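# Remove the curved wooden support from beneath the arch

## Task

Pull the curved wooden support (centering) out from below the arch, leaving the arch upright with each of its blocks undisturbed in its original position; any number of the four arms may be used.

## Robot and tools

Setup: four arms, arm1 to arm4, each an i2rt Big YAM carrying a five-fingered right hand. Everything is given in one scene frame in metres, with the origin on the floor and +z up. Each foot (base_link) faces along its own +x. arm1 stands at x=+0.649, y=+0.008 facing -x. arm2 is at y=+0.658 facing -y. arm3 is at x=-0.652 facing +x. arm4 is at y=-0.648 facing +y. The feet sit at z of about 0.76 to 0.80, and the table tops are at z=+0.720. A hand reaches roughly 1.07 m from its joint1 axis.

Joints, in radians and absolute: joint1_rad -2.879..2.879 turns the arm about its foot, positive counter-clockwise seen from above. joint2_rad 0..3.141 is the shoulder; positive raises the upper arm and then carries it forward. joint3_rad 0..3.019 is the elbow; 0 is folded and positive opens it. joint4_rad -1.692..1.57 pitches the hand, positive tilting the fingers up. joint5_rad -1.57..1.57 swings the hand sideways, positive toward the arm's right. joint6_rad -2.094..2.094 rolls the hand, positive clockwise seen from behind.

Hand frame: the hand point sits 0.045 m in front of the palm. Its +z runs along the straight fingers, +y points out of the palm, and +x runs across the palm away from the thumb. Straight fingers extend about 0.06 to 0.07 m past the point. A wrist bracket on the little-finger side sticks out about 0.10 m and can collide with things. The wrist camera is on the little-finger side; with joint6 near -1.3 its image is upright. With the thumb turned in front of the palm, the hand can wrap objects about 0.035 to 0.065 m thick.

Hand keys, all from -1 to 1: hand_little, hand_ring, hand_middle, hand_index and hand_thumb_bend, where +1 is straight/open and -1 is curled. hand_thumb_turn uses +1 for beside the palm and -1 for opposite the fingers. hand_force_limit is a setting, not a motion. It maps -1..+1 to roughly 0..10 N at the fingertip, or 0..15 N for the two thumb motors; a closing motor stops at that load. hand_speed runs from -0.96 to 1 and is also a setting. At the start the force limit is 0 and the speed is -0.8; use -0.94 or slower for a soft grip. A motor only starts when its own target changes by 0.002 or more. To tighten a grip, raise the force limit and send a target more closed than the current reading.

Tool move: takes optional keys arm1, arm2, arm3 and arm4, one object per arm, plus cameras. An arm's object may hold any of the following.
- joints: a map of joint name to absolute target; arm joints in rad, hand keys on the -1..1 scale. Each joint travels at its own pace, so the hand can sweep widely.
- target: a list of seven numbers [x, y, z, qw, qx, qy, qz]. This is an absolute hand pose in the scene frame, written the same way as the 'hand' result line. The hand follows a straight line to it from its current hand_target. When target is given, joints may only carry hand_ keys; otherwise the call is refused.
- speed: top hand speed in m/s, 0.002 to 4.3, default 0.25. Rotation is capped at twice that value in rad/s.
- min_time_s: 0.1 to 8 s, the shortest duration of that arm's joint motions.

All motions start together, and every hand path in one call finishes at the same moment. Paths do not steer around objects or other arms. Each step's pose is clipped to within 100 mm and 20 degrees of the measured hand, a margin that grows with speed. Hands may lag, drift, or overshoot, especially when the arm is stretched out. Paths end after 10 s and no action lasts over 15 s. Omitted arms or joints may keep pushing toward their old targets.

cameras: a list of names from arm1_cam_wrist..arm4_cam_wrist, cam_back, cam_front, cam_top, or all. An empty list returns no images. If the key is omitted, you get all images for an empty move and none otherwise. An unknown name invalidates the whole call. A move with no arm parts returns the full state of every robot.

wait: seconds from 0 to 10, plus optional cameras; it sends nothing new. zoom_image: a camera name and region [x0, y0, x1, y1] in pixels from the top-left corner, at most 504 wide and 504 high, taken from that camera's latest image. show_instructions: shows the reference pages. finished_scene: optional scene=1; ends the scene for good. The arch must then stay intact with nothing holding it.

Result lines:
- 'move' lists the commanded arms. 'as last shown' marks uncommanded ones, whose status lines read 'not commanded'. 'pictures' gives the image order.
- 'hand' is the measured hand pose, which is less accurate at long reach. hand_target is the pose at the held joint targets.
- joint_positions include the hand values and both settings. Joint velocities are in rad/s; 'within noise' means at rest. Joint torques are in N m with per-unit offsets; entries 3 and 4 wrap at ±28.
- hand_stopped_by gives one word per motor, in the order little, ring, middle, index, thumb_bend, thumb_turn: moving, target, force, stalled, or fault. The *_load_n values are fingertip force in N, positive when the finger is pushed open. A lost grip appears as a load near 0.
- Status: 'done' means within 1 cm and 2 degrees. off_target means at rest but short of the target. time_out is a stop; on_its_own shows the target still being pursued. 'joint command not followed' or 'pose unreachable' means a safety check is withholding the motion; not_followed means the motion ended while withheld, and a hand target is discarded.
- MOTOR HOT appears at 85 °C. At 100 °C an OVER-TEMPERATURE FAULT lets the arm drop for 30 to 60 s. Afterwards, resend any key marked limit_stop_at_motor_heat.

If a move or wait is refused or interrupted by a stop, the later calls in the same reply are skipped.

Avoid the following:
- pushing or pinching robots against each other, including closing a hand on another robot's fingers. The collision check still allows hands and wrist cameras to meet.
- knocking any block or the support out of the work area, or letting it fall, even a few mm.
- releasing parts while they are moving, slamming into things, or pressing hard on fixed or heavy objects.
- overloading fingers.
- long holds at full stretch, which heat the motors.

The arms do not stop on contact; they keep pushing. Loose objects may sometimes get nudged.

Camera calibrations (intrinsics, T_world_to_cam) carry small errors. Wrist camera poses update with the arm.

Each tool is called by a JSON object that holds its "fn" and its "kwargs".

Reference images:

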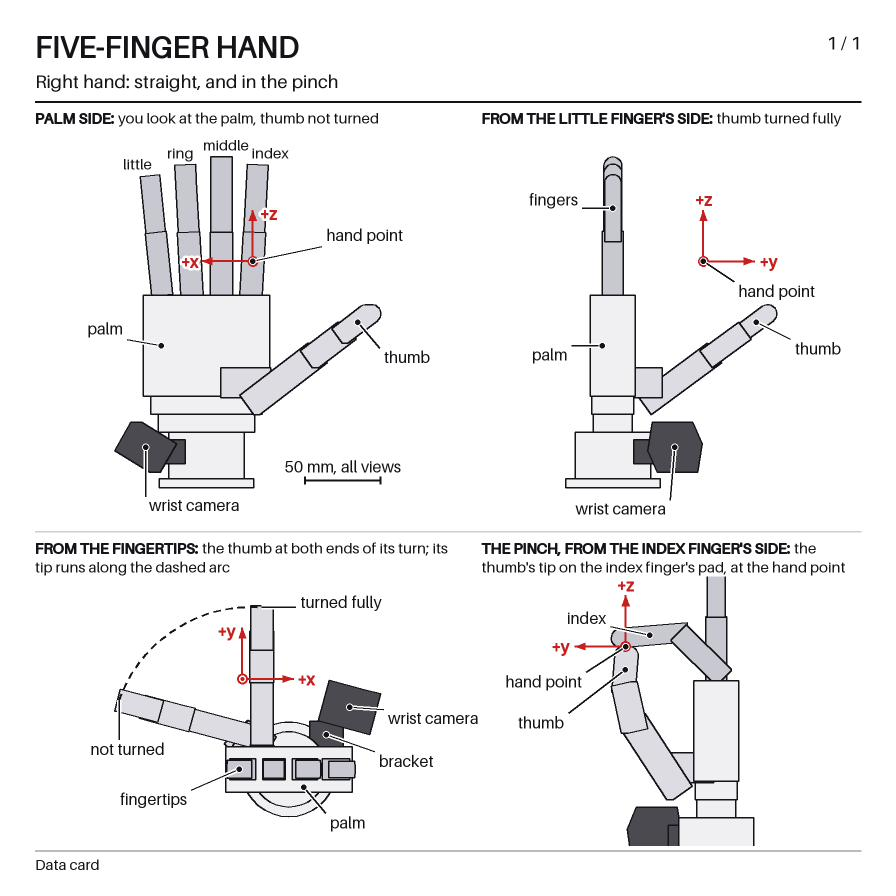

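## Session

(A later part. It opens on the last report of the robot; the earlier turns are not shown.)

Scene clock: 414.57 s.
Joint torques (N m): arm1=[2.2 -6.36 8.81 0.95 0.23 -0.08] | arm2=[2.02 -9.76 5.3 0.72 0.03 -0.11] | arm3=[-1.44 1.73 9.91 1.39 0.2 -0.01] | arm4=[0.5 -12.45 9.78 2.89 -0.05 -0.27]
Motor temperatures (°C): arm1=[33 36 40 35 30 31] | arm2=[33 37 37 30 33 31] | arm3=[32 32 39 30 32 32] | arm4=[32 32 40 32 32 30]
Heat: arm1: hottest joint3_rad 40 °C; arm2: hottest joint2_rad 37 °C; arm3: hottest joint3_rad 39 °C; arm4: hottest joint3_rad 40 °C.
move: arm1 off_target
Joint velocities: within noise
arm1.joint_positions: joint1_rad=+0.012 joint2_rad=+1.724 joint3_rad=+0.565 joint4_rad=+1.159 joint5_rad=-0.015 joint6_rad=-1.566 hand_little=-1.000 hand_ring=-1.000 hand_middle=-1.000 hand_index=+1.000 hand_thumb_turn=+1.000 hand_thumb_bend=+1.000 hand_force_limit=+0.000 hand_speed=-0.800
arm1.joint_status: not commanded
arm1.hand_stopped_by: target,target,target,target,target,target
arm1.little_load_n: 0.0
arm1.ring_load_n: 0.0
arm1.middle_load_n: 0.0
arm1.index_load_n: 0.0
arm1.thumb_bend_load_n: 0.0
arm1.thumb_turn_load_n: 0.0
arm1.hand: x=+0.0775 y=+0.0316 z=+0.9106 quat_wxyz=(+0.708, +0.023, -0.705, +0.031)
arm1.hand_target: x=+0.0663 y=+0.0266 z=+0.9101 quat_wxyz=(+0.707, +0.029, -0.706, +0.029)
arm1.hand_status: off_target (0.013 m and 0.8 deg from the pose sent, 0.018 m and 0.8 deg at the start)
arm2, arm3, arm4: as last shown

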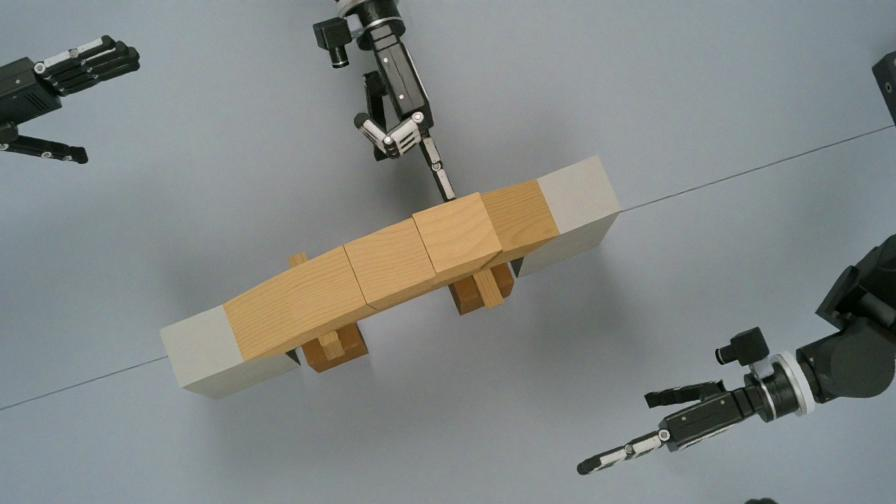

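{"fn": "move", "kwargs": {"arm1": {"target": [0.0622, 0.0264, 0.91, 0.7065, 0.0287, -0.7065, 0.0287], "speed": 0.02}, "cameras": ["cam_top"]}}

{"fn": "zoom_image", "kwargs": {"camera": "cam_top", "region": [380, 140, 540, 300]}}

Scene clock: 423.13 s.
Joint torques (N m): arm1=[1.55 -6.18 8.73 1.14 0.23 -0.06] | arm2=[1.79 -9.7 5.33 0.73 0.03 -0.11] | arm3=[-1.38 1.67 9.91 1.42 0.19 0] | arm4=[0.26 -12.51 9.78 2.92 -0.04 -0.26]
Motor temperatures (°C): arm1=[33 36 40 35 30 31] | arm2=[33 37 37 30 33 31] | arm3=[32 32 39 30 31 32] | arm4=[31 32 40 32 32 30]
Heat: arm1: hottest joint3_rad 40 °C; arm2: hottest joint2_rad 37 °C; arm3: hottest joint3_rad 39 °C; arm4: hottest joint3_rad 40 °C.
move: arm1 off_target
Joint velocities: within noise
arm1.joint_positions: joint1_rad=+0.012 joint2_rad=+1.729 joint3_rad=+0.575 joint4_rad=+1.155 joint5_rad=-0.015 joint6_rad=-1.566 hand_little=-1.000 hand_ring=-1.000 hand_middle=-1.000 hand_index=+1.000 hand_thumb_turn=+1.000 hand_thumb_bend=+1.000 hand_force_limit=+0.000 hand_speed=-0.800
arm1.joint_status: not commanded
arm1.hand_stopped_by: target,target,target,target,target,target
arm1.little_load_n: 0.0
arm1.ring_load_n: 0.0
arm1.middle_load_n: 0.0
arm1.index_load_n: 0.0
arm1.thumb_bend_load_n: 0.0
arm1.thumb_turn_load_n: 0.0
arm1.hand: x=+0.0740 y=+0.0314 z=+0.9107 quat_wxyz=(+0.708, +0.023, -0.705, +0.031)
arm1.hand_target: x=+0.0627 y=+0.0263 z=+0.9101 quat_wxyz=(+0.707, +0.029, -0.706, +0.029)
arm1.hand_status: off_target (0.013 m and 0.8 deg from the pose sent, 0.016 m and 0.8 deg at the start)
arm2, arm3, arm4: as last shown
arm2.thumb_bend_load_n: -0.5

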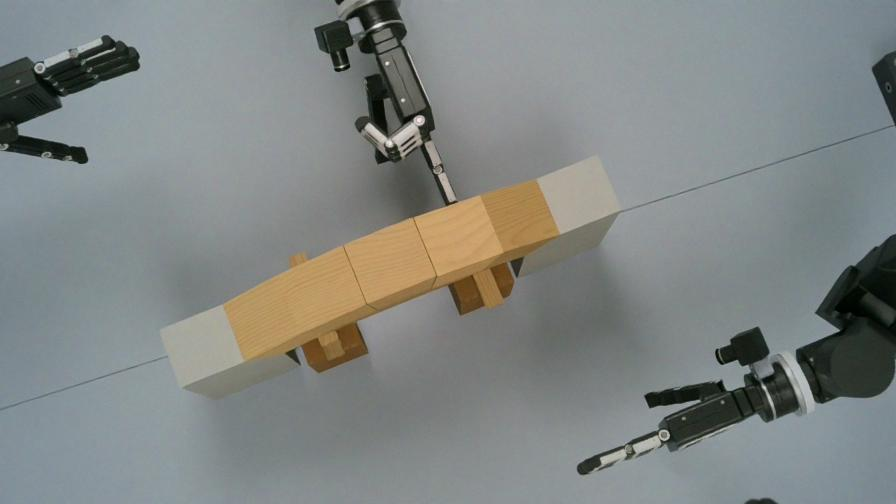

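Scaled by 3.150 from the camera's image (finer frame: 1280x720).

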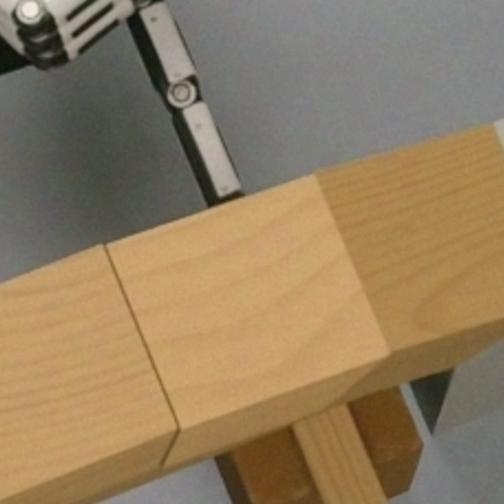

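{"fn": "move", "kwargs": {"arm1": {"target": [0.15, 0.034, 0.92, 0.7065, 0.0287, -0.7065, 0.0287], "speed": 0.15}}}

{"fn": "move", "kwargs": {"arm1": {"target": [0.36, 0.02, 1.1, 0.7065, 0.0287, -0.7065, 0.0287], "speed": 0.3}, "arm4": {"target": [-0.13, -0.08, 0.86, 0.5199, -0.4793, -0.5199, -0.4793], "speed": 0.15, "joints": {"hand_thumb_turn": -0.8, "hand_middle": -0.6, "hand_ring": -0.6, "hand_little": -0.6, "hand_index": 0.2, "hand_speed": -0.5}}, "cameras": ["arm4_cam_wrist", "cam_back", "cam_top"]}}

{"fn": "zoom_image", "kwargs": {"camera": "arm4_cam_wrist", "region": [300, 100, 896, 504]}}

Scene clock: 434.60 s.
Joint torques (N m): arm1=[0.73 -6.83 5.24 2.82 0.01 -0.11] | arm2=[2.08 -9.7 5.34 0.7 0.03 -0.11] | arm3=[-1.26 1.73 9.94 1.4 0.19 0.01] | arm4=[0.09 -12.22 9.77 2.99 -0.07 -0.27]
Motor temperatures (°C): arm1=[33 36 40 35 30 31] | arm2=[33 37 37 30 33 31] | arm3=[32 32 40 30 31 32] | arm4=[31 32 40 32 32 30]
Heat: arm1: hottest joint3_rad 40 °C; arm2: hottest joint2_rad 37 °C; arm3: hottest joint3_rad 40 °C; arm4: hottest joint3_rad 40 °C.
move: arm1 off_target
Joint velocities: within noise
arm1.joint_positions: joint1_rad=+0.012 joint2_rad=+1.574 joint3_rad=+0.370 joint4_rad=+1.162 joint5_rad=-0.015 joint6_rad=-1.566 hand_little=-1.000 hand_ring=-1.000 hand_middle=-1.000 hand_index=+1.000 hand_thumb_turn=+1.000 hand_thumb_bend=+1.000 hand_force_limit=+0.000 hand_speed=-0.800
arm1.joint_status: not commanded
arm1.hand_stopped_by: target,target,target,target,target,target
arm1.little_load_n: 0.0
arm1.ring_load_n: 0.0
arm1.middle_load_n: 0.0
arm1.index_load_n: 0.0
arm1.thumb_bend_load_n: 0.0
arm1.thumb_turn_load_n: 0.0
arm1.hand: x=+0.1509 y=+0.0360 z=+0.9066 quat_wxyz=(+0.693, +0.023, -0.720, +0.031)
arm1.hand_target: x=+0.1500 y=+0.0341 z=+0.9198 quat_wxyz=(+0.706, +0.029, -0.707, +0.029)
arm1.hand_status: off_target (0.014 m and 2.3 deg from the pose sent, 0.077 m and 0.8 deg at the start)
arm2: as last shown
arm2.thumb_bend_load_n: 0.0
arm3.joint_positions: joint1_rad=-0.261 joint2_rad=+0.618 joint3_rad=+1.336 joint4_rad=-0.483 joint5_rad=-0.003 joint6_rad=-1.559 hand_little=+1.000 hand_ring=+1.000 hand_middle=+1.000 hand_index=+1.000 hand_thumb_turn=+1.000 hand_thumb_bend=+1.000 hand_force_limit=+0.000 hand_speed=-0.800
arm3.joint_status: not commanded
arm3.hand_stopped_by: target,target,target,target,target,target
arm3.little_load_n: 0.5
arm3.ring_load_n: 0.0
arm3.middle_load_n: 0.5
arm3.index_load_n: 0.0
arm3.thumb_bend_load_n: 0.0
arm3.thumb_turn_load_n: 0.0
arm3.hand: x=-0.3666 y=-0.1336 z=+1.4840 quat_wxyz=(+0.104, +0.616, -0.088, +0.776)
arm3.hand_target: x=-0.3748 y=-0.1350 z=+1.4967 quat_wxyz=(+0.110, +0.610, -0.091, +0.779)
arm3.hand_status: not commanded
arm4.joint_positions: joint1_rad=+0.617 joint2_rad=+1.688 joint3_rad=+0.610 joint4_rad=+1.002 joint5_rad=+0.566 joint6_rad=-1.531 hand_little=+1.000 hand_ring=+1.000 hand_middle=+1.000 hand_index=+1.000 hand_thumb_turn=+1.000 hand_thumb_bend=+1.000 hand_force_limit=+0.000 hand_speed=-0.800
arm4.joint_status: not commanded
arm4.hand_stopped_by: target,target,target,target,target,target
arm4.little_load_n: 0.0
arm4.ring_load_n: 0.0
arm4.middle_load_n: 0.0
arm4.index_load_n: 0.0
arm4.thumb_bend_load_n: 0.0
arm4.thumb_turn_load_n: 0.0
arm4.hand: x=-0.1876 y=-0.1414 z=+0.8801 quat_wxyz=(-0.501, +0.492, +0.533, +0.472)
arm4.hand_target: x=-0.1995 y=-0.1310 z=+0.9002 quat_wxyz=(-0.520, +0.480, +0.520, +0.479)
arm4.hand_status: not commanded
pictures: none

Scene clock: 436.93 s.
Joint torques (N m): arm1=[1.14 4.13 15.21 1.1 0.18 0.16] | arm2=[2.02 -9.76 5.33 0.73 0.04 -0.11] | arm3=[-1.2 1.85 9.96 1.51 0.19 -0.01] | arm4=[-1.03 -12.51 8.77 3 -0.02 -0.3]
Motor temperatures (°C): arm1=[33 36 40 35 30 31] | arm2=[33 37 37 30 33 31] | arm3=[32 32 40 30 31 32] | arm4=[31 32 40 32 32 30]
Heat: arm1: hottest joint3_rad 40 °C; arm2: hottest joint2_rad 37 °C; arm3: hottest joint3_rad 40 °C; arm4: hottest joint3_rad 40 °C.
move: arm1 off_target; arm4 off_target
Joint velocities: within noise
arm1.joint_positions: joint1_rad=+0.307 joint2_rad=+0.102 joint3_rad=+0.318 joint4_rad=-0.236 joint5_rad=+0.279 joint6_rad=-1.590 hand_little=-1.000 hand_ring=-1.000 hand_middle=-1.000 hand_index=+1.000 hand_thumb_turn=+1.000 hand_thumb_bend=+1.000 hand_force_limit=+0.000 hand_speed=-0.800
arm1.joint_status: not commanded
arm1.hand_stopped_by: target,target,target,target,target,target
arm1.little_load_n: 0.5
arm1.ring_load_n: 0.0
arm1.middle_load_n: 0.0
arm1.index_load_n: 0.0
arm1.thumb_bend_load_n: 0.0
arm1.thumb_turn_load_n: 0.0
arm1.hand: x=+0.3589 y=+0.0217 z=+1.0806 quat_wxyz=(+0.702, +0.034, -0.711, +0.020)
arm1.hand_target: x=+0.3603 y=+0.0201 z=+1.0998 quat_wxyz=(+0.707, +0.029, -0.706, +0.029)
arm1.hand_status: off_target (0.019 m and 1.3 deg from the pose sent, 0.285 m and 2.3 deg at the start)
arm2.joint_positions: joint1_rad=+0.877 joint2_rad=+1.434 joint3_rad=+0.407 joint4_rad=+1.042 joint5_rad=+0.825 joint6_rad=-1.567 hand_little=+1.000 hand_ring=+1.000 hand_middle=+1.000 hand_index=+1.000 hand_thumb_turn=+1.000 hand_thumb_bend=+1.000 hand_force_limit=+0.000 hand_speed=-0.800
arm2.joint_status: not commanded
arm2.hand_stopped_by: target,target,target,target,target,target
arm2.little_load_n: 0.0
arm2.ring_load_n: -0.5
arm2.middle_load_n: 0.0
arm2.index_load_n: 0.0
arm2.thumb_bend_load_n: 0.0
arm2.thumb_turn_load_n: 0.0
arm2.hand: x=+0.1903 y=+0.2665 z=+0.9198 quat_wxyz=(+0.477, +0.512, -0.484, +0.526)
arm2.hand_target: x=+0.1900 y=+0.2699 z=+0.9201 quat_wxyz=(+0.479, +0.520, -0.479, +0.520)
arm2.hand_status: not commanded
arm3: as last shown
arm3.little_load_n: 0.0
arm3.middle_load_n: 0.0
arm4.joint_positions: joint1_rad=+0.419 joint2_rad=+1.820 joint3_rad=+0.625 joint4_rad=+1.132 joint5_rad=+0.354 joint6_rad=-1.536 hand_little=-0.600 hand_ring=-0.600 hand_middle=-0.600 hand_index=+0.200 hand_thumb_turn=-0.800 hand_thumb_bend=+1.000 hand_force_limit=+0.000 hand_speed=-0.500
arm4.joint_status: all done
arm4.hand_stopped_by: target,target,target,target,target,target
arm4.little_load_n: 0.0
arm4.ring_load_n: 0.0
arm4.middle_load_n: 0.0
arm4.index_load_n: 0.0
arm4.thumb_bend_load_n: 0.0
arm4.thumb_turn_load_n: 0.0
arm4.hand: x=-0.1275 y=-0.0945 z=+0.8458 quat_wxyz=(-0.509, +0.490, +0.532, +0.466)
arm4.hand_target: x=-0.1298 y=-0.0809 z=+0.8602 quat_wxyz=(-0.520, +0.479, +0.520, +0.479)
arm4.hand_status: off_target (0.020 m and 2.7 deg from the pose sent, 0.087 m and 3.1 deg at the start)
arm4_cam_wrist: T_world_to_cam=[[0.97354, 0.11445, 0.19781, -0.02838], [0.22795, -0.54832, -0.8046, 0.65669], [0.01637, 0.8284, -0.5599, 0.67045]] pos_world=[-0.13303, -0.19208, 0.90937]

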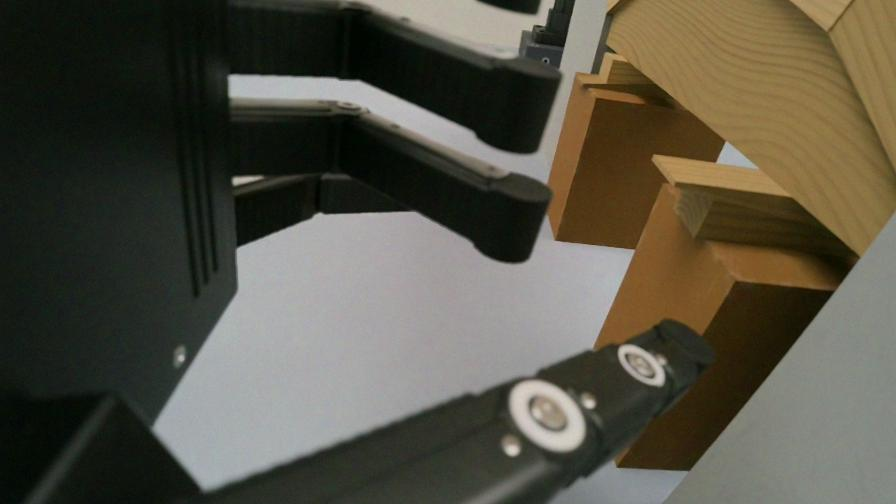

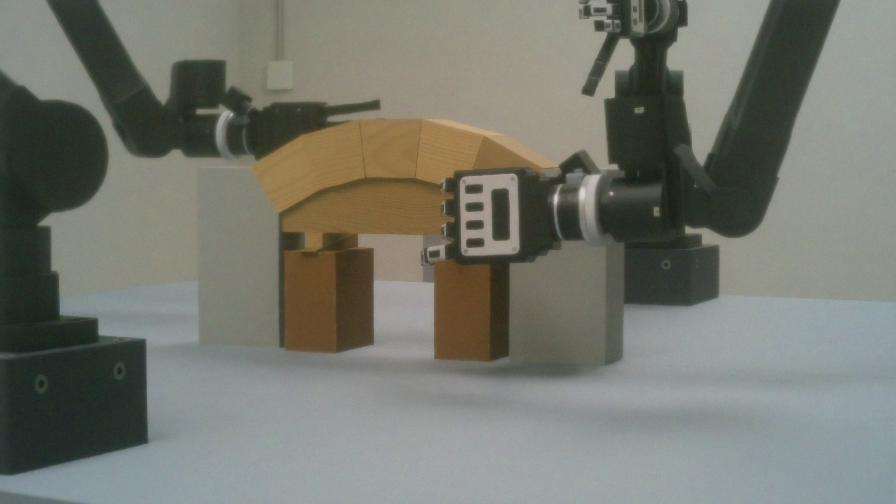

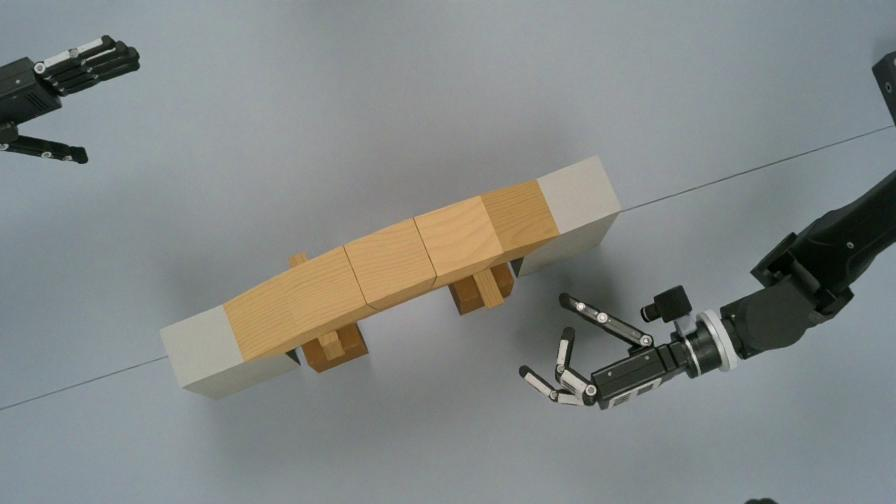

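Region (300, 100, 896, 504) is 596x404 pixels. A region can be at most 504 by 504 pixels.

{"fn": "zoom_image", "kwargs": {"camera": "arm4_cam_wrist", "region": [580, 30, 880, 330]}}

Scaled by 1.680 from the camera's image (finer frame: 1280x720).

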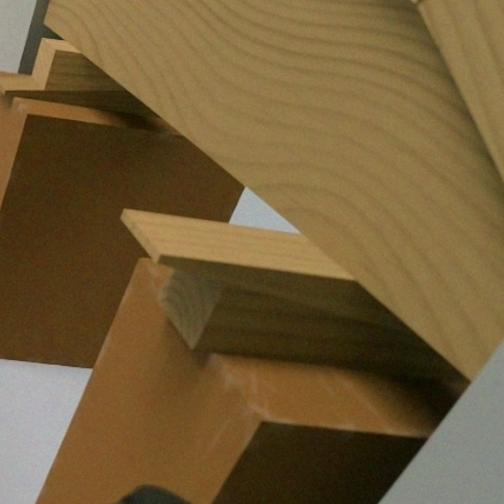

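{"fn": "move", "kwargs": {"arm4": {"target": [-0.15, 0.08, 0.87, 0.5199, -0.4793, -0.5199, -0.4793], "speed": 0.15, "joints": {"hand_thumb_turn": -0.8, "hand_index": 0.1, "hand_thumb_bend": 0.7}}, "arm2": {"target": [0.125, -0.018, 0.87, 0.4793, 0.5199, -0.4793, 0.5199], "speed": 0.2, "joints": {"hand_thumb_turn": -0.8, "hand_index": 0.1, "hand_thumb_bend": 0.7, "hand_middle": -0.6, "hand_ring": -0.6, "hand_little": -0.6, "hand_speed": -0.5}}, "cameras": ["arm2_cam_wrist", "arm4_cam_wrist", "cam_back", "cam_front", "cam_top"]}}

{"fn": "zoom_image", "kwargs": {"camera": "arm4_cam_wrist", "region": [500, 30, 896, 330]}}

{"fn": "zoom_image", "kwargs": {"camera": "arm2_cam_wrist", "region": [500, 30, 896, 330]}}

Scene clock: 578.83 s.
Joint torques (N m): arm1=[0.97 4.42 15.19 1.14 0.2 0.17] | arm2=[1.26 -16.79 9.29 0.88 -0.21 -0.11] | arm3=[-1.49 1.55 9.84 1.36 0.2 -0.03] | arm4=[-0.85 -17.26 11.58 1.35 -0.09 -0.3]
Motor temperatures (°C): arm1=[32 36 55 34 30 31] | arm2=[33 37 36 30 32 31] | arm3=[32 32 41 30 31 32] | arm4=[31 33 40 32 31 30]
Heat: arm1: hottest joint3_rad 55 °C; arm2: hottest joint2_rad 37 °C; arm3: hottest joint3_rad 41 °C; arm4: hottest joint3_rad 40 °C.
move: arm2 off_target; arm4 off_target
Joint velocities: within noise
arm1, arm3: as last shown
arm1.little_load_n: 0.0
arm2.joint_positions: joint1_rad=+0.331 joint2_rad=+1.935 joint3_rad=+0.922 joint4_rad=+1.003 joint5_rad=+0.278 joint6_rad=-1.567 hand_little=-0.600 hand_ring=-0.600 hand_middle=-0.600 hand_index=+0.100 hand_thumb_turn=-0.800 hand_thumb_bend=+0.700 hand_force_limit=+0.000 hand_speed=-0.500
arm2.joint_status: all done
arm2.hand_stopped_by: target,target,target,target,target,target
arm2.little_load_n: 0.0
arm2.ring_load_n: 0.0
arm2.middle_load_n: 0.0
arm2.index_load_n: 0.0
arm2.thumb_bend_load_n: 0.0
arm2.thumb_turn_load_n: 0.5
arm2.hand: x=+0.1202 y=-0.0063 z=+0.8623 quat_wxyz=(+0.476, +0.520, -0.485, +0.518)
arm2.hand_target: x=+0.1249 y=-0.0174 z=+0.8703 quat_wxyz=(+0.479, +0.520, -0.479, +0.520)
arm2.hand_status: off_target (0.015 m and 0.8 deg from the pose sent, 0.296 m and 1.2 deg at the start)
arm4.joint_positions: joint1_rad=+0.334 joint2_rad=+2.028 joint3_rad=+1.091 joint4_rad=+0.914 joint5_rad=+0.267 joint6_rad=-1.536 hand_little=-0.600 hand_ring=-0.600 hand_middle=-0.600 hand_index=+0.100 hand_thumb_turn=-0.800 hand_thumb_bend=+0.700 hand_force_limit=+0.000 hand_speed=-0.500
arm4.joint_status: all done
arm4.hand_stopped_by: target,target,target,target,target,target
arm4.little_load_n: 0.0
arm4.ring_load_n: 0.0
arm4.middle_load_n: 0.0
arm4.index_load_n: 0.0
arm4.thumb_bend_load_n: 0.0
arm4.thumb_turn_load_n: 0.0
arm4.hand: x=-0.1519 y=+0.0651 z=+0.8642 quat_wxyz=(-0.524, +0.485, +0.519, +0.470)
arm4.hand_target: x=-0.1497 y=+0.0792 z=+0.8702 quat_wxyz=(-0.520, +0.479, +0.520, +0.479)
arm4.hand_status: off_target (0.016 m and 1.3 deg from the pose sent, 0.178 m and 2.7 deg at the start)
arm2_cam_wrist: T_world_to_cam=[[-0.97537, -0.03081, 0.21839, -0.07616], [-0.19926, 0.5476, -0.81267, 0.72515], [-0.09455, -0.83617, -0.54026, 0.58386]] pos_world=[0.12541, 0.08876, 0.92137]
arm4_cam_wrist: T_world_to_cam=[[0.97686, 0.11034, 0.18323, -0.01325], [0.21386, -0.51816, -0.82811, 0.78084], [0.00357, 0.84813, -0.52977, 0.51962]] pos_world=[-0.1559, -0.03464, 0.92433]

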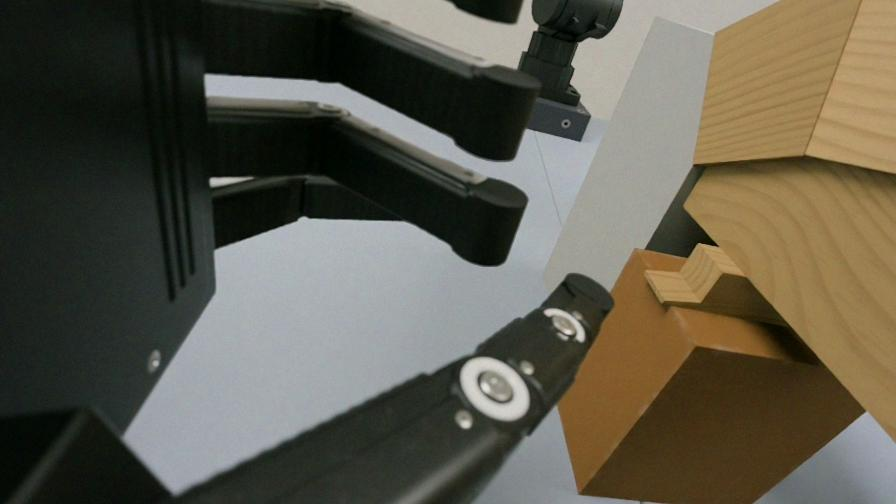

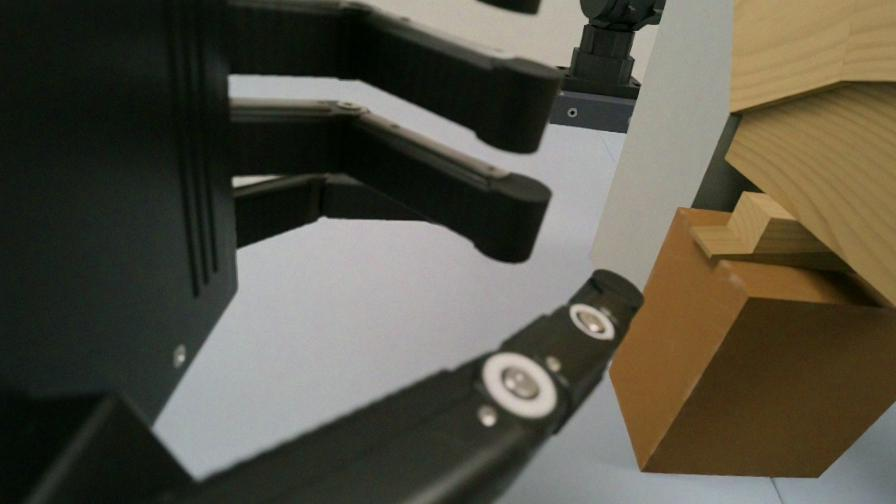

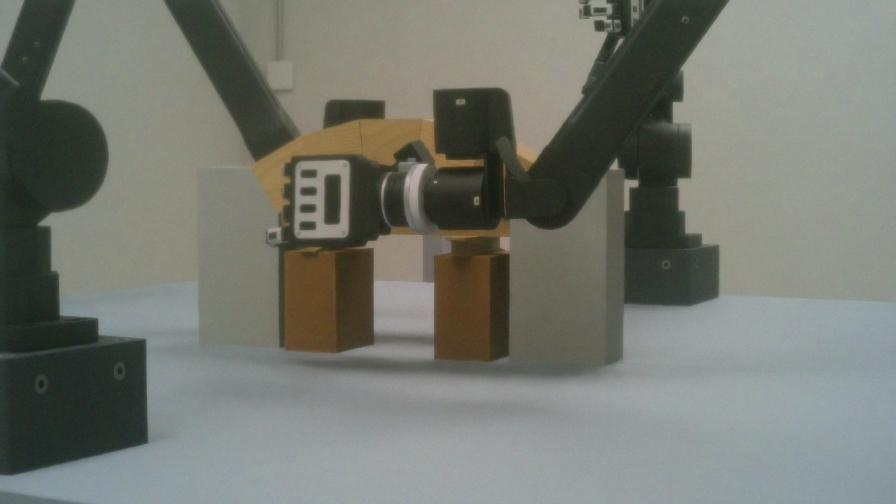

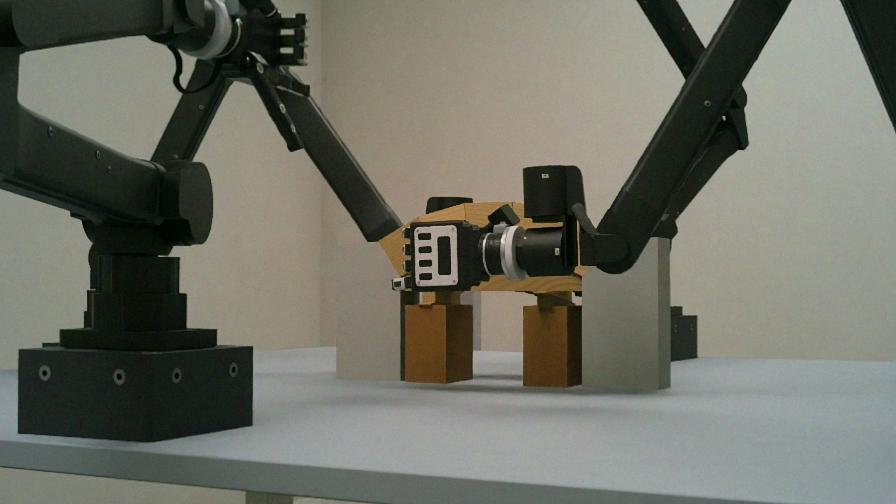

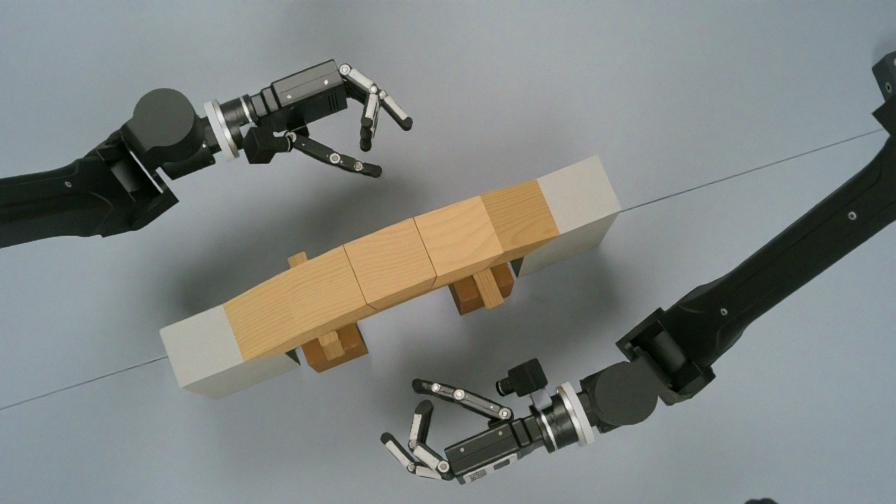

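Scaled by 1.273 from the camera's image (finer frame: 1280x720).

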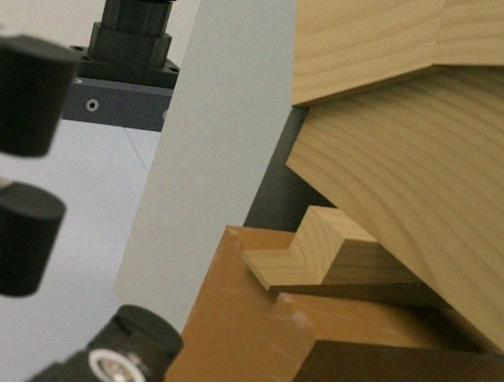

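Scaled by 1.273 from the camera's image (finer frame: 1280x720).

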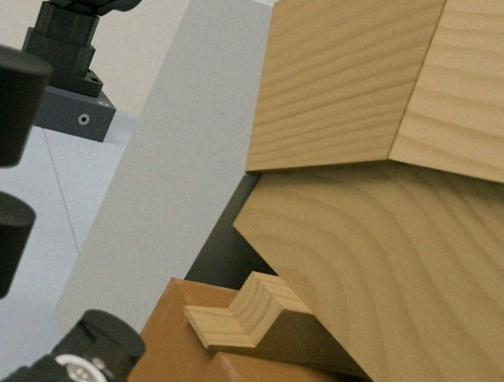

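{"fn": "zoom_image", "kwargs": {"camera": "cam_top", "region": [270, 290, 530, 500]}}

{"fn": "zoom_image", "kwargs": {"camera": "cam_back", "region": [240, 140, 440, 280]}}

{"fn": "zoom_image", "kwargs": {"camera": "cam_front", "region": [370, 200, 570, 340]}}

Scaled by 1.938 from the camera's image (finer frame: 1280x720).

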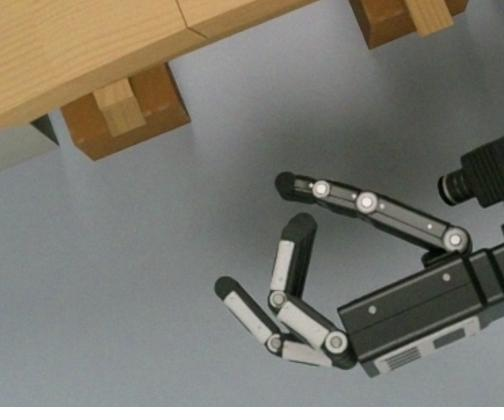

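Scaled by 2.520 from the camera's image (finer frame: 1280x720).

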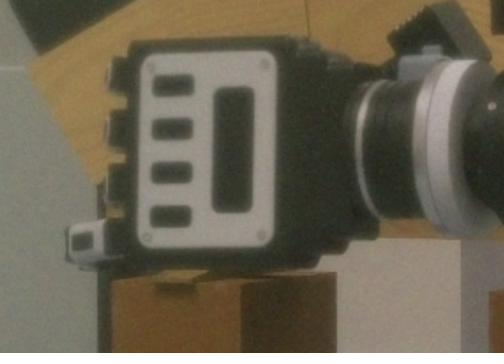

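Scaled by 2.520 from the camera's image (finer frame: 1280x720).

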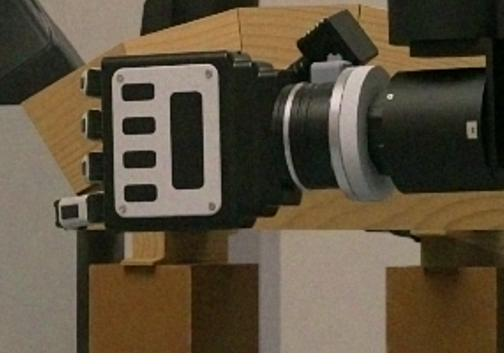

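{"fn": "zoom_image", "kwargs": {"camera": "cam_top", "region": [290, 310, 390, 390]}}

{"fn": "zoom_image", "kwargs": {"camera": "cam_top", "region": [450, 250, 550, 330]}}

Scaled by 5.040 from the camera's image (finer frame: 1280x720).

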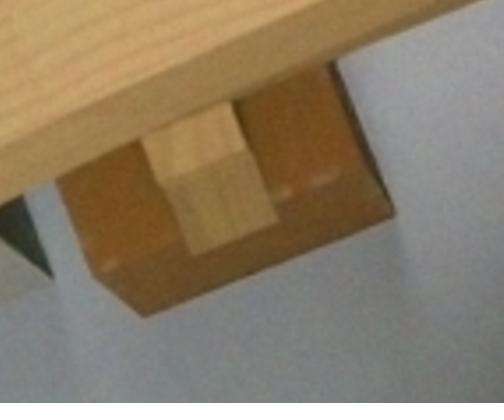

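Scaled by 5.040 from the camera's image (finer frame: 1280x720).

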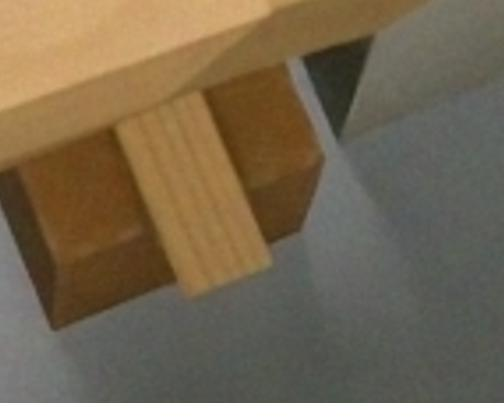

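{"fn": "move", "kwargs": {"arm4": {"target": [-0.165, -0.10, 0.865, 0.5199, -0.4793, -0.5199, -0.4793], "speed": 0.2, "joints": {"hand_thumb_turn": 1, "hand_index": 0, "hand_thumb_bend": 1, "hand_middle": -1, "hand_ring": -1, "hand_little": -1}}, "arm2": {"target": [0.139, 0.162, 0.865, 0.4793, 0.5199, -0.4793, 0.5199], "speed": 0.2, "joints": {"hand_thumb_turn": 1, "hand_index": 0, "hand_thumb_bend": 1, "hand_middle": -1, "hand_ring": -1, "hand_little": -1}}, "arm3": {"target": [-0.33, 0.02, 1.0, -0.0287, 0.7065, 0.0287, 0.7065], "speed": 0.25, "joints": {"hand_middle": -1, "hand_ring": -1, "hand_little": -1}}}}

{"fn": "move", "kwargs": {"arm1": {"target": [0.17, 0.035, 0.875, 0.7065, 0.0287, -0.7065, 0.0287], "speed": 0.2}, "arm3": {"target": [-0.19, 0.028, 0.875, -0.0287, 0.7065, 0.0287, 0.7065], "speed": 0.2}, "cameras": ["all"]}}

Scene clock: 713.37 s.
Joint torques (N m): arm1=[0.73 4.37 15.2 1.07 0.2 0.16] | arm2=[1.9 -13.39 3.95 2.39 0.06 -0.1] | arm3=[0.44 2.55 8.7 3.48 0.23 0.07] | arm4=[0.38 -15.56 5.09 2.96 0.11 -0.24]
Motor temperatures (°C): arm1=[32 35 58 34 30 31] | arm2=[33 39 39 30 32 31] | arm3=[32 32 41 30 31 32] | arm4=[31 35 43 32 31 29]
Heat: arm1: hottest joint3_rad 58 °C; arm2: hottest joint2_rad 39 °C; arm3: hottest joint3_rad 41 °C; arm4: hottest joint3_rad 43 °C.
move: arm2 off_target; arm3 done; arm4 off_target
Joint velocities: within noise
arm1: as last shown
arm2.joint_positions: joint1_rad=+0.540 joint2_rad=+1.741 joint3_rad=+0.510 joint4_rad=+1.197 joint5_rad=+0.487 joint6_rad=-1.567 hand_little=-1.000 hand_ring=-1.000 hand_middle=-1.000 hand_index=+0.000 hand_thumb_turn=+1.000 hand_thumb_bend=+1.000 hand_force_limit=+0.000 hand_speed=-0.500
arm2.joint_status: all done
arm2.hand_stopped_by: target,target,target,target,target,target
arm2.little_load_n: 0.0
arm2.ring_load_n: 0.0
arm2.middle_load_n: -0.5
arm2.index_load_n: 0.0
arm2.thumb_bend_load_n: 0.0
arm2.thumb_turn_load_n: 0.0
arm2.hand: x=+0.1368 y=+0.1604 z=+0.8536 quat_wxyz=(+0.474, +0.529, -0.486, +0.509)
arm2.hand_target: x=+0.1389 y=+0.1620 z=+0.8648 quat_wxyz=(+0.479, +0.520, -0.480, +0.520)
arm2.hand_status: off_target (0.012 m and 1.9 deg from the pose sent, 0.169 m and 0.8 deg at the start)
arm3.joint_positions: joint1_rad=+0.442 joint2_rad=+0.336 joint3_rad=+0.112 joint4_rad=+0.211 joint5_rad=+0.349 joint6_rad=-1.583 hand_little=-1.000 hand_ring=-1.000 hand_middle=-1.000 hand_index=+1.000 hand_thumb_turn=+1.000 hand_thumb_bend=+1.000 hand_force_limit=+0.000 hand_speed=-0.800
arm3.joint_status: all done
arm3.hand_stopped_by: target,target,target,target,target,target
arm3.little_load_n: 0.5
arm3.ring_load_n: 0.0
arm3.middle_load_n: 0.0
arm3.index_load_n: 0.0
arm3.thumb_bend_load_n: 0.0
arm3.thumb_turn_load_n: 0.0
arm3.hand: x=-0.3312 y=+0.0166 z=+0.9965 quat_wxyz=(-0.020, +0.713, +0.033, +0.700)
arm3.hand_target: x=-0.3302 y=+0.0200 z=+1.0000 quat_wxyz=(-0.029, +0.707, +0.029, +0.706)
arm3.hand_status: done (0.005 m and 1.5 deg from the pose sent, 0.509 m and 24.1 deg at the start)
arm4.joint_positions: joint1_rad=+0.502 joint2_rad=+1.831 joint3_rad=+0.666 joint4_rad=+1.116 joint5_rad=+0.448 joint6_rad=-1.536 hand_little=-1.000 hand_ring=-1.000 hand_middle=-1.000 hand_index=+0.000 hand_thumb_turn=+1.000 hand_thumb_bend=+1.000 hand_force_limit=+0.000 hand_speed=-0.500
arm4.joint_status: all done
arm4.hand_stopped_by: target,target,target,target,target,target
arm4.little_load_n: 0.0
arm4.ring_load_n: 0.0
arm4.middle_load_n: 0.0
arm4.index_load_n: 0.0
arm4.thumb_bend_load_n: 0.0
arm4.thumb_turn_load_n: 0.0
arm4.hand: x=-0.1620 y=-0.0969 z=+0.8521 quat_wxyz=(-0.511, +0.490, +0.525, +0.472)
arm4.hand_target: x=-0.1648 y=-0.0998 z=+0.8648 quat_wxyz=(-0.520, +0.480, +0.520, +0.479)
arm4.hand_status: off_target (0.014 m and 1.9 deg from the pose sent, 0.166 m and 1.3 deg at the start)
pictures: none

Scene clock: 715.67 s.
Joint torques (N m): arm1=[-0.38 -4.42 4.7 3.21 -0.13 0.05] | arm2=[1.79 -13.39 3.95 2.41 0.06 -0.1] | arm3=[-1.44 -6.71 3.08 3.64 -0.04 -0.05] | arm4=[0.5 -15.38 5.08 2.99 0.11 -0.26]
Motor temperatures (°C): arm1=[32 35 57 34 30 31] | arm2=[33 39 39 30 32 31] | arm3=[32 32 41 30 31 32] | arm4=[31 35 43 32 32 29]
Heat: arm1: hottest joint3_rad 57 °C; arm2: hottest joint2_rad 39 °C; arm3: hottest joint3_rad 41 °C; arm4: hottest joint3_rad 43 °C.
move: arm1 off_target; arm3 off_target
Joint velocities: within noise
arm1.joint_positions: joint1_rad=+0.025 joint2_rad=+1.750 joint3_rad=+0.293 joint4_rad=+1.415 joint5_rad=-0.012 joint6_rad=-1.580 hand_little=-1.000 hand_ring=-1.000 hand_middle=-1.000 hand_index=+1.000 hand_thumb_turn=+1.000 hand_thumb_bend=+1.000 hand_force_limit=+0.000 hand_speed=-0.800
arm1.joint_status: not commanded
arm1.hand_stopped_by: target,target,target,target,target,target
arm1.little_load_n: 0.0
arm1.ring_load_n: 0.0
arm1.middle_load_n: 0.0
arm1.index_load_n: 0.0
arm1.thumb_bend_load_n: 0.0
arm1.thumb_turn_load_n: 0.0
arm1.hand: x=+0.1787 y=+0.0324 z=+0.8667 quat_wxyz=(+0.693, +0.032, -0.720, +0.029)
arm1.hand_target: x=+0.1703 y=+0.0350 z=+0.8750 quat_wxyz=(+0.706, +0.029, -0.707, +0.029)
arm1.hand_status: off_target (0.012 m and 2.2 deg from the pose sent, 0.279 m and 1.4 deg at the start)
arm2, arm4: as last shown
arm2.little_load_n: 0.5
arm2.middle_load_n: 0.0
arm3.joint_positions: joint1_rad=+0.270 joint2_rad=+1.754 joint3_rad=+0.268 joint4_rad=+1.449 joint5_rad=+0.164 joint6_rad=-1.567 hand_little=-1.000 hand_ring=-1.000 hand_middle=-1.000 hand_index=+1.000 hand_thumb_turn=+1.000 hand_thumb_bend=+1.000 hand_force_limit=+0.000 hand_speed=-0.800
arm3.joint_status: not commanded
arm3.hand_stopped_by: target,target,target,target,target,target
arm3.little_load_n: 0.0
arm3.ring_load_n: 0.0
arm3.middle_load_n: 0.0
arm3.index_load_n: 0.0
arm3.thumb_bend_load_n: 0.0
arm3.thumb_turn_load_n: 0.0
arm3.hand: x=-0.1982 y=+0.0301 z=+0.8635 quat_wxyz=(-0.029, +0.722, +0.033, +0.691)
arm3.hand_target: x=-0.1904 y=+0.0278 z=+0.8750 quat_wxyz=(-0.028, +0.707, +0.029, +0.706)
arm3.hand_status: off_target (0.014 m and 2.5 deg from the pose sent, 0.187 m and 1.6 deg at the start)
pictures: arm1_cam_wrist, arm2_cam_wrist, arm3_cam_wrist, arm4_cam_wrist, cam_back, cam_front, cam_top
arm1_cam_wrist: T_world_to_cam=[[-0.1233, 0.94861, 0.29145, -0.26342], [0.53961, 0.31057, -0.78254, 0.56597], [-0.83284, 0.06078, -0.55017, 0.73553]] pos_world=[0.2747, 0.0294, 0.92433]
arm2_cam_wrist: T_world_to_cam=[[-0.972, -0.03584, 0.23222, -0.06435], [-0.21159, 0.56333, -0.79868, 0.61731], [-0.10219, -0.82545, -0.55514, 0.73215]] pos_world=[0.14289, 0.2543, 0.91442]
arm3_cam_wrist: T_world_to_cam=[[0.11373, -0.95789, 0.26364, -0.17099], [-0.52606, -0.28317, -0.80192, 0.59845], [0.84281, -0.04749, -0.53611, 0.74185]] pos_world=[-0.29098, 0.0409, 0.9227]
arm4_cam_wrist: T_world_to_cam=[[0.97503, 0.10097, 0.19779, 0.00314], [0.22073, -0.53823, -0.81338, 0.6757], [0.02432, 0.83673, -0.54708, 0.66768]] pos_world=[-0.16845, -0.1953, 0.91425]

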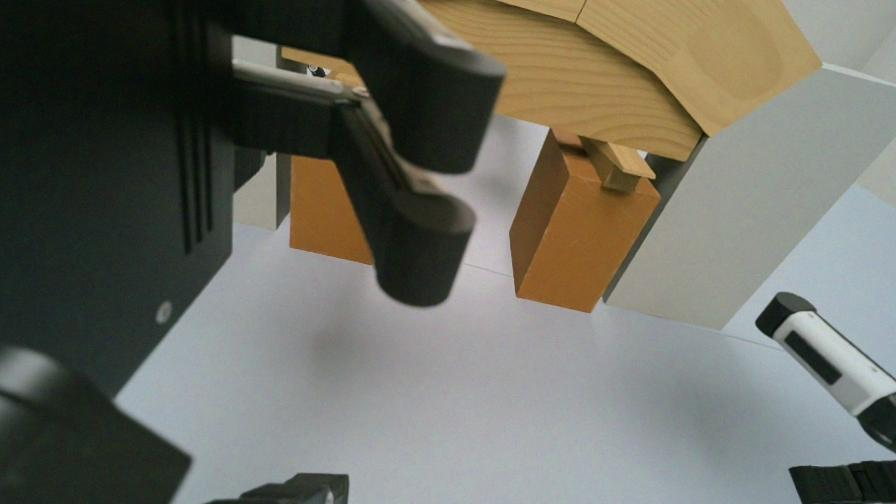

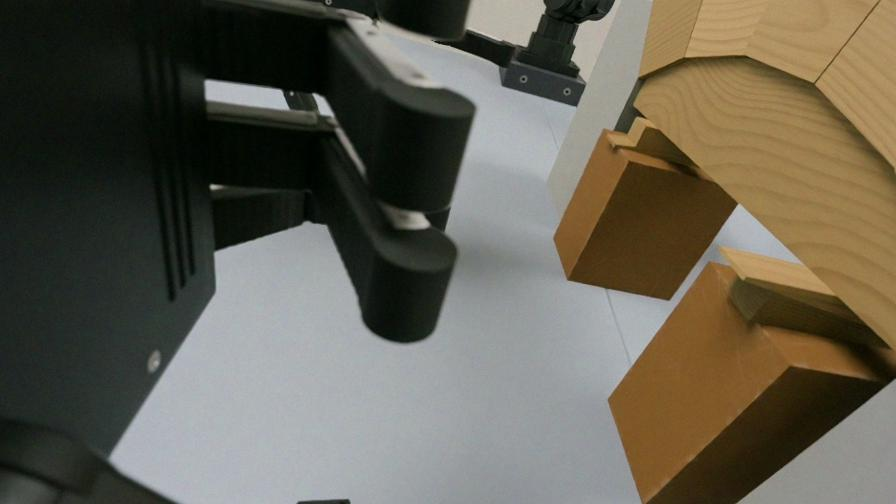

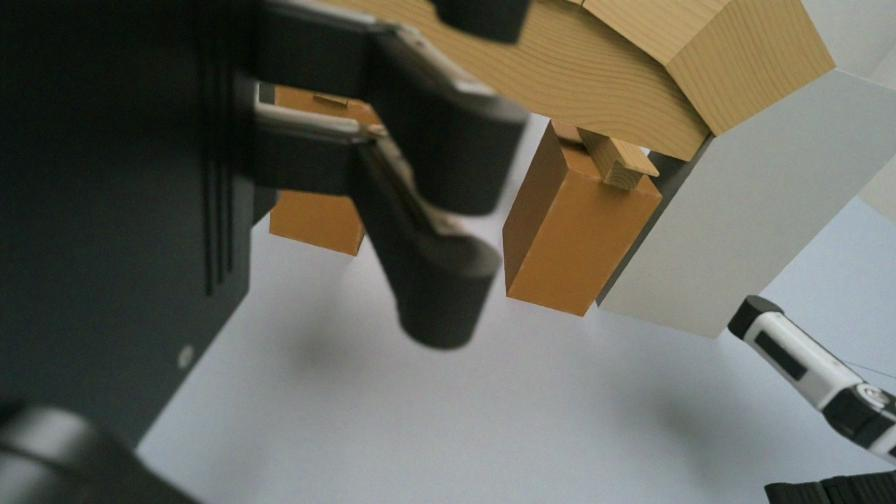

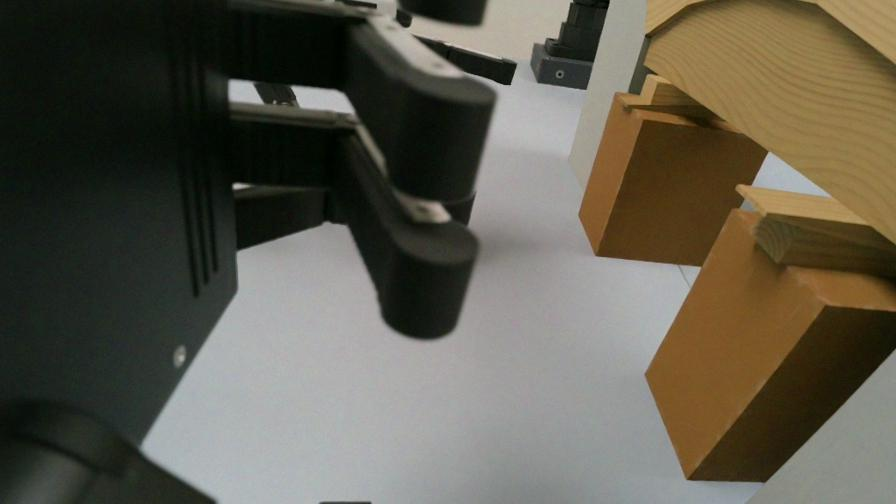

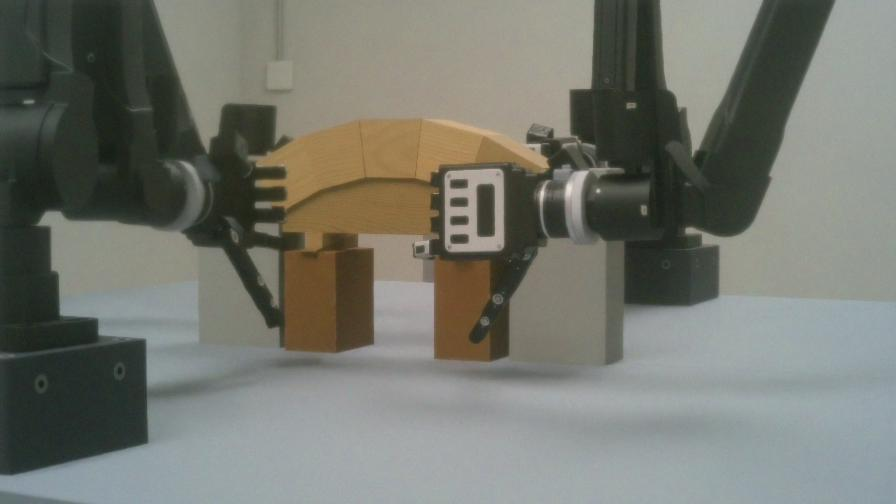

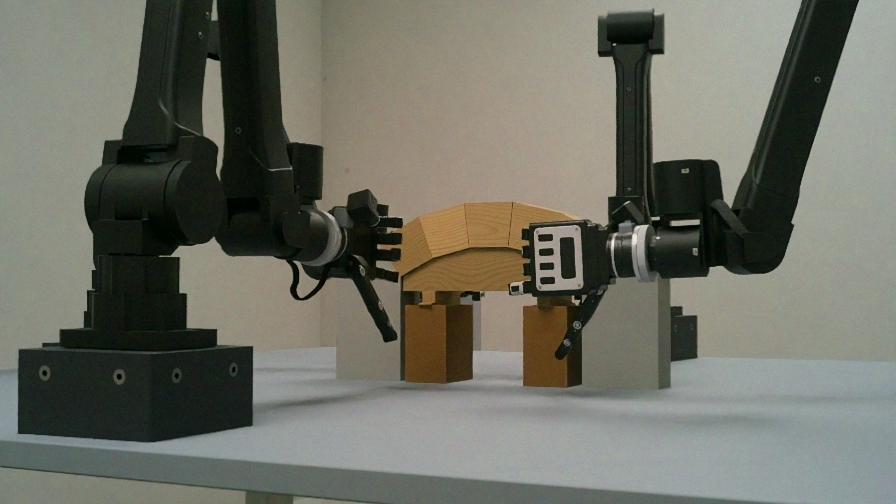

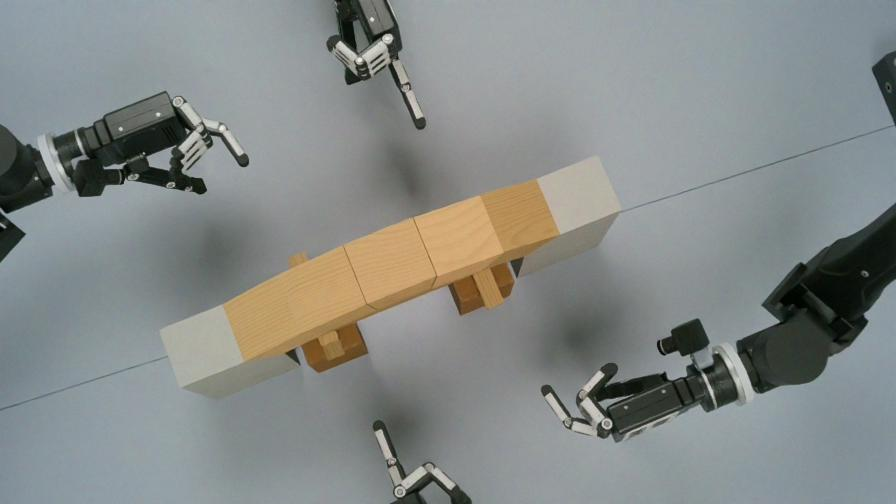

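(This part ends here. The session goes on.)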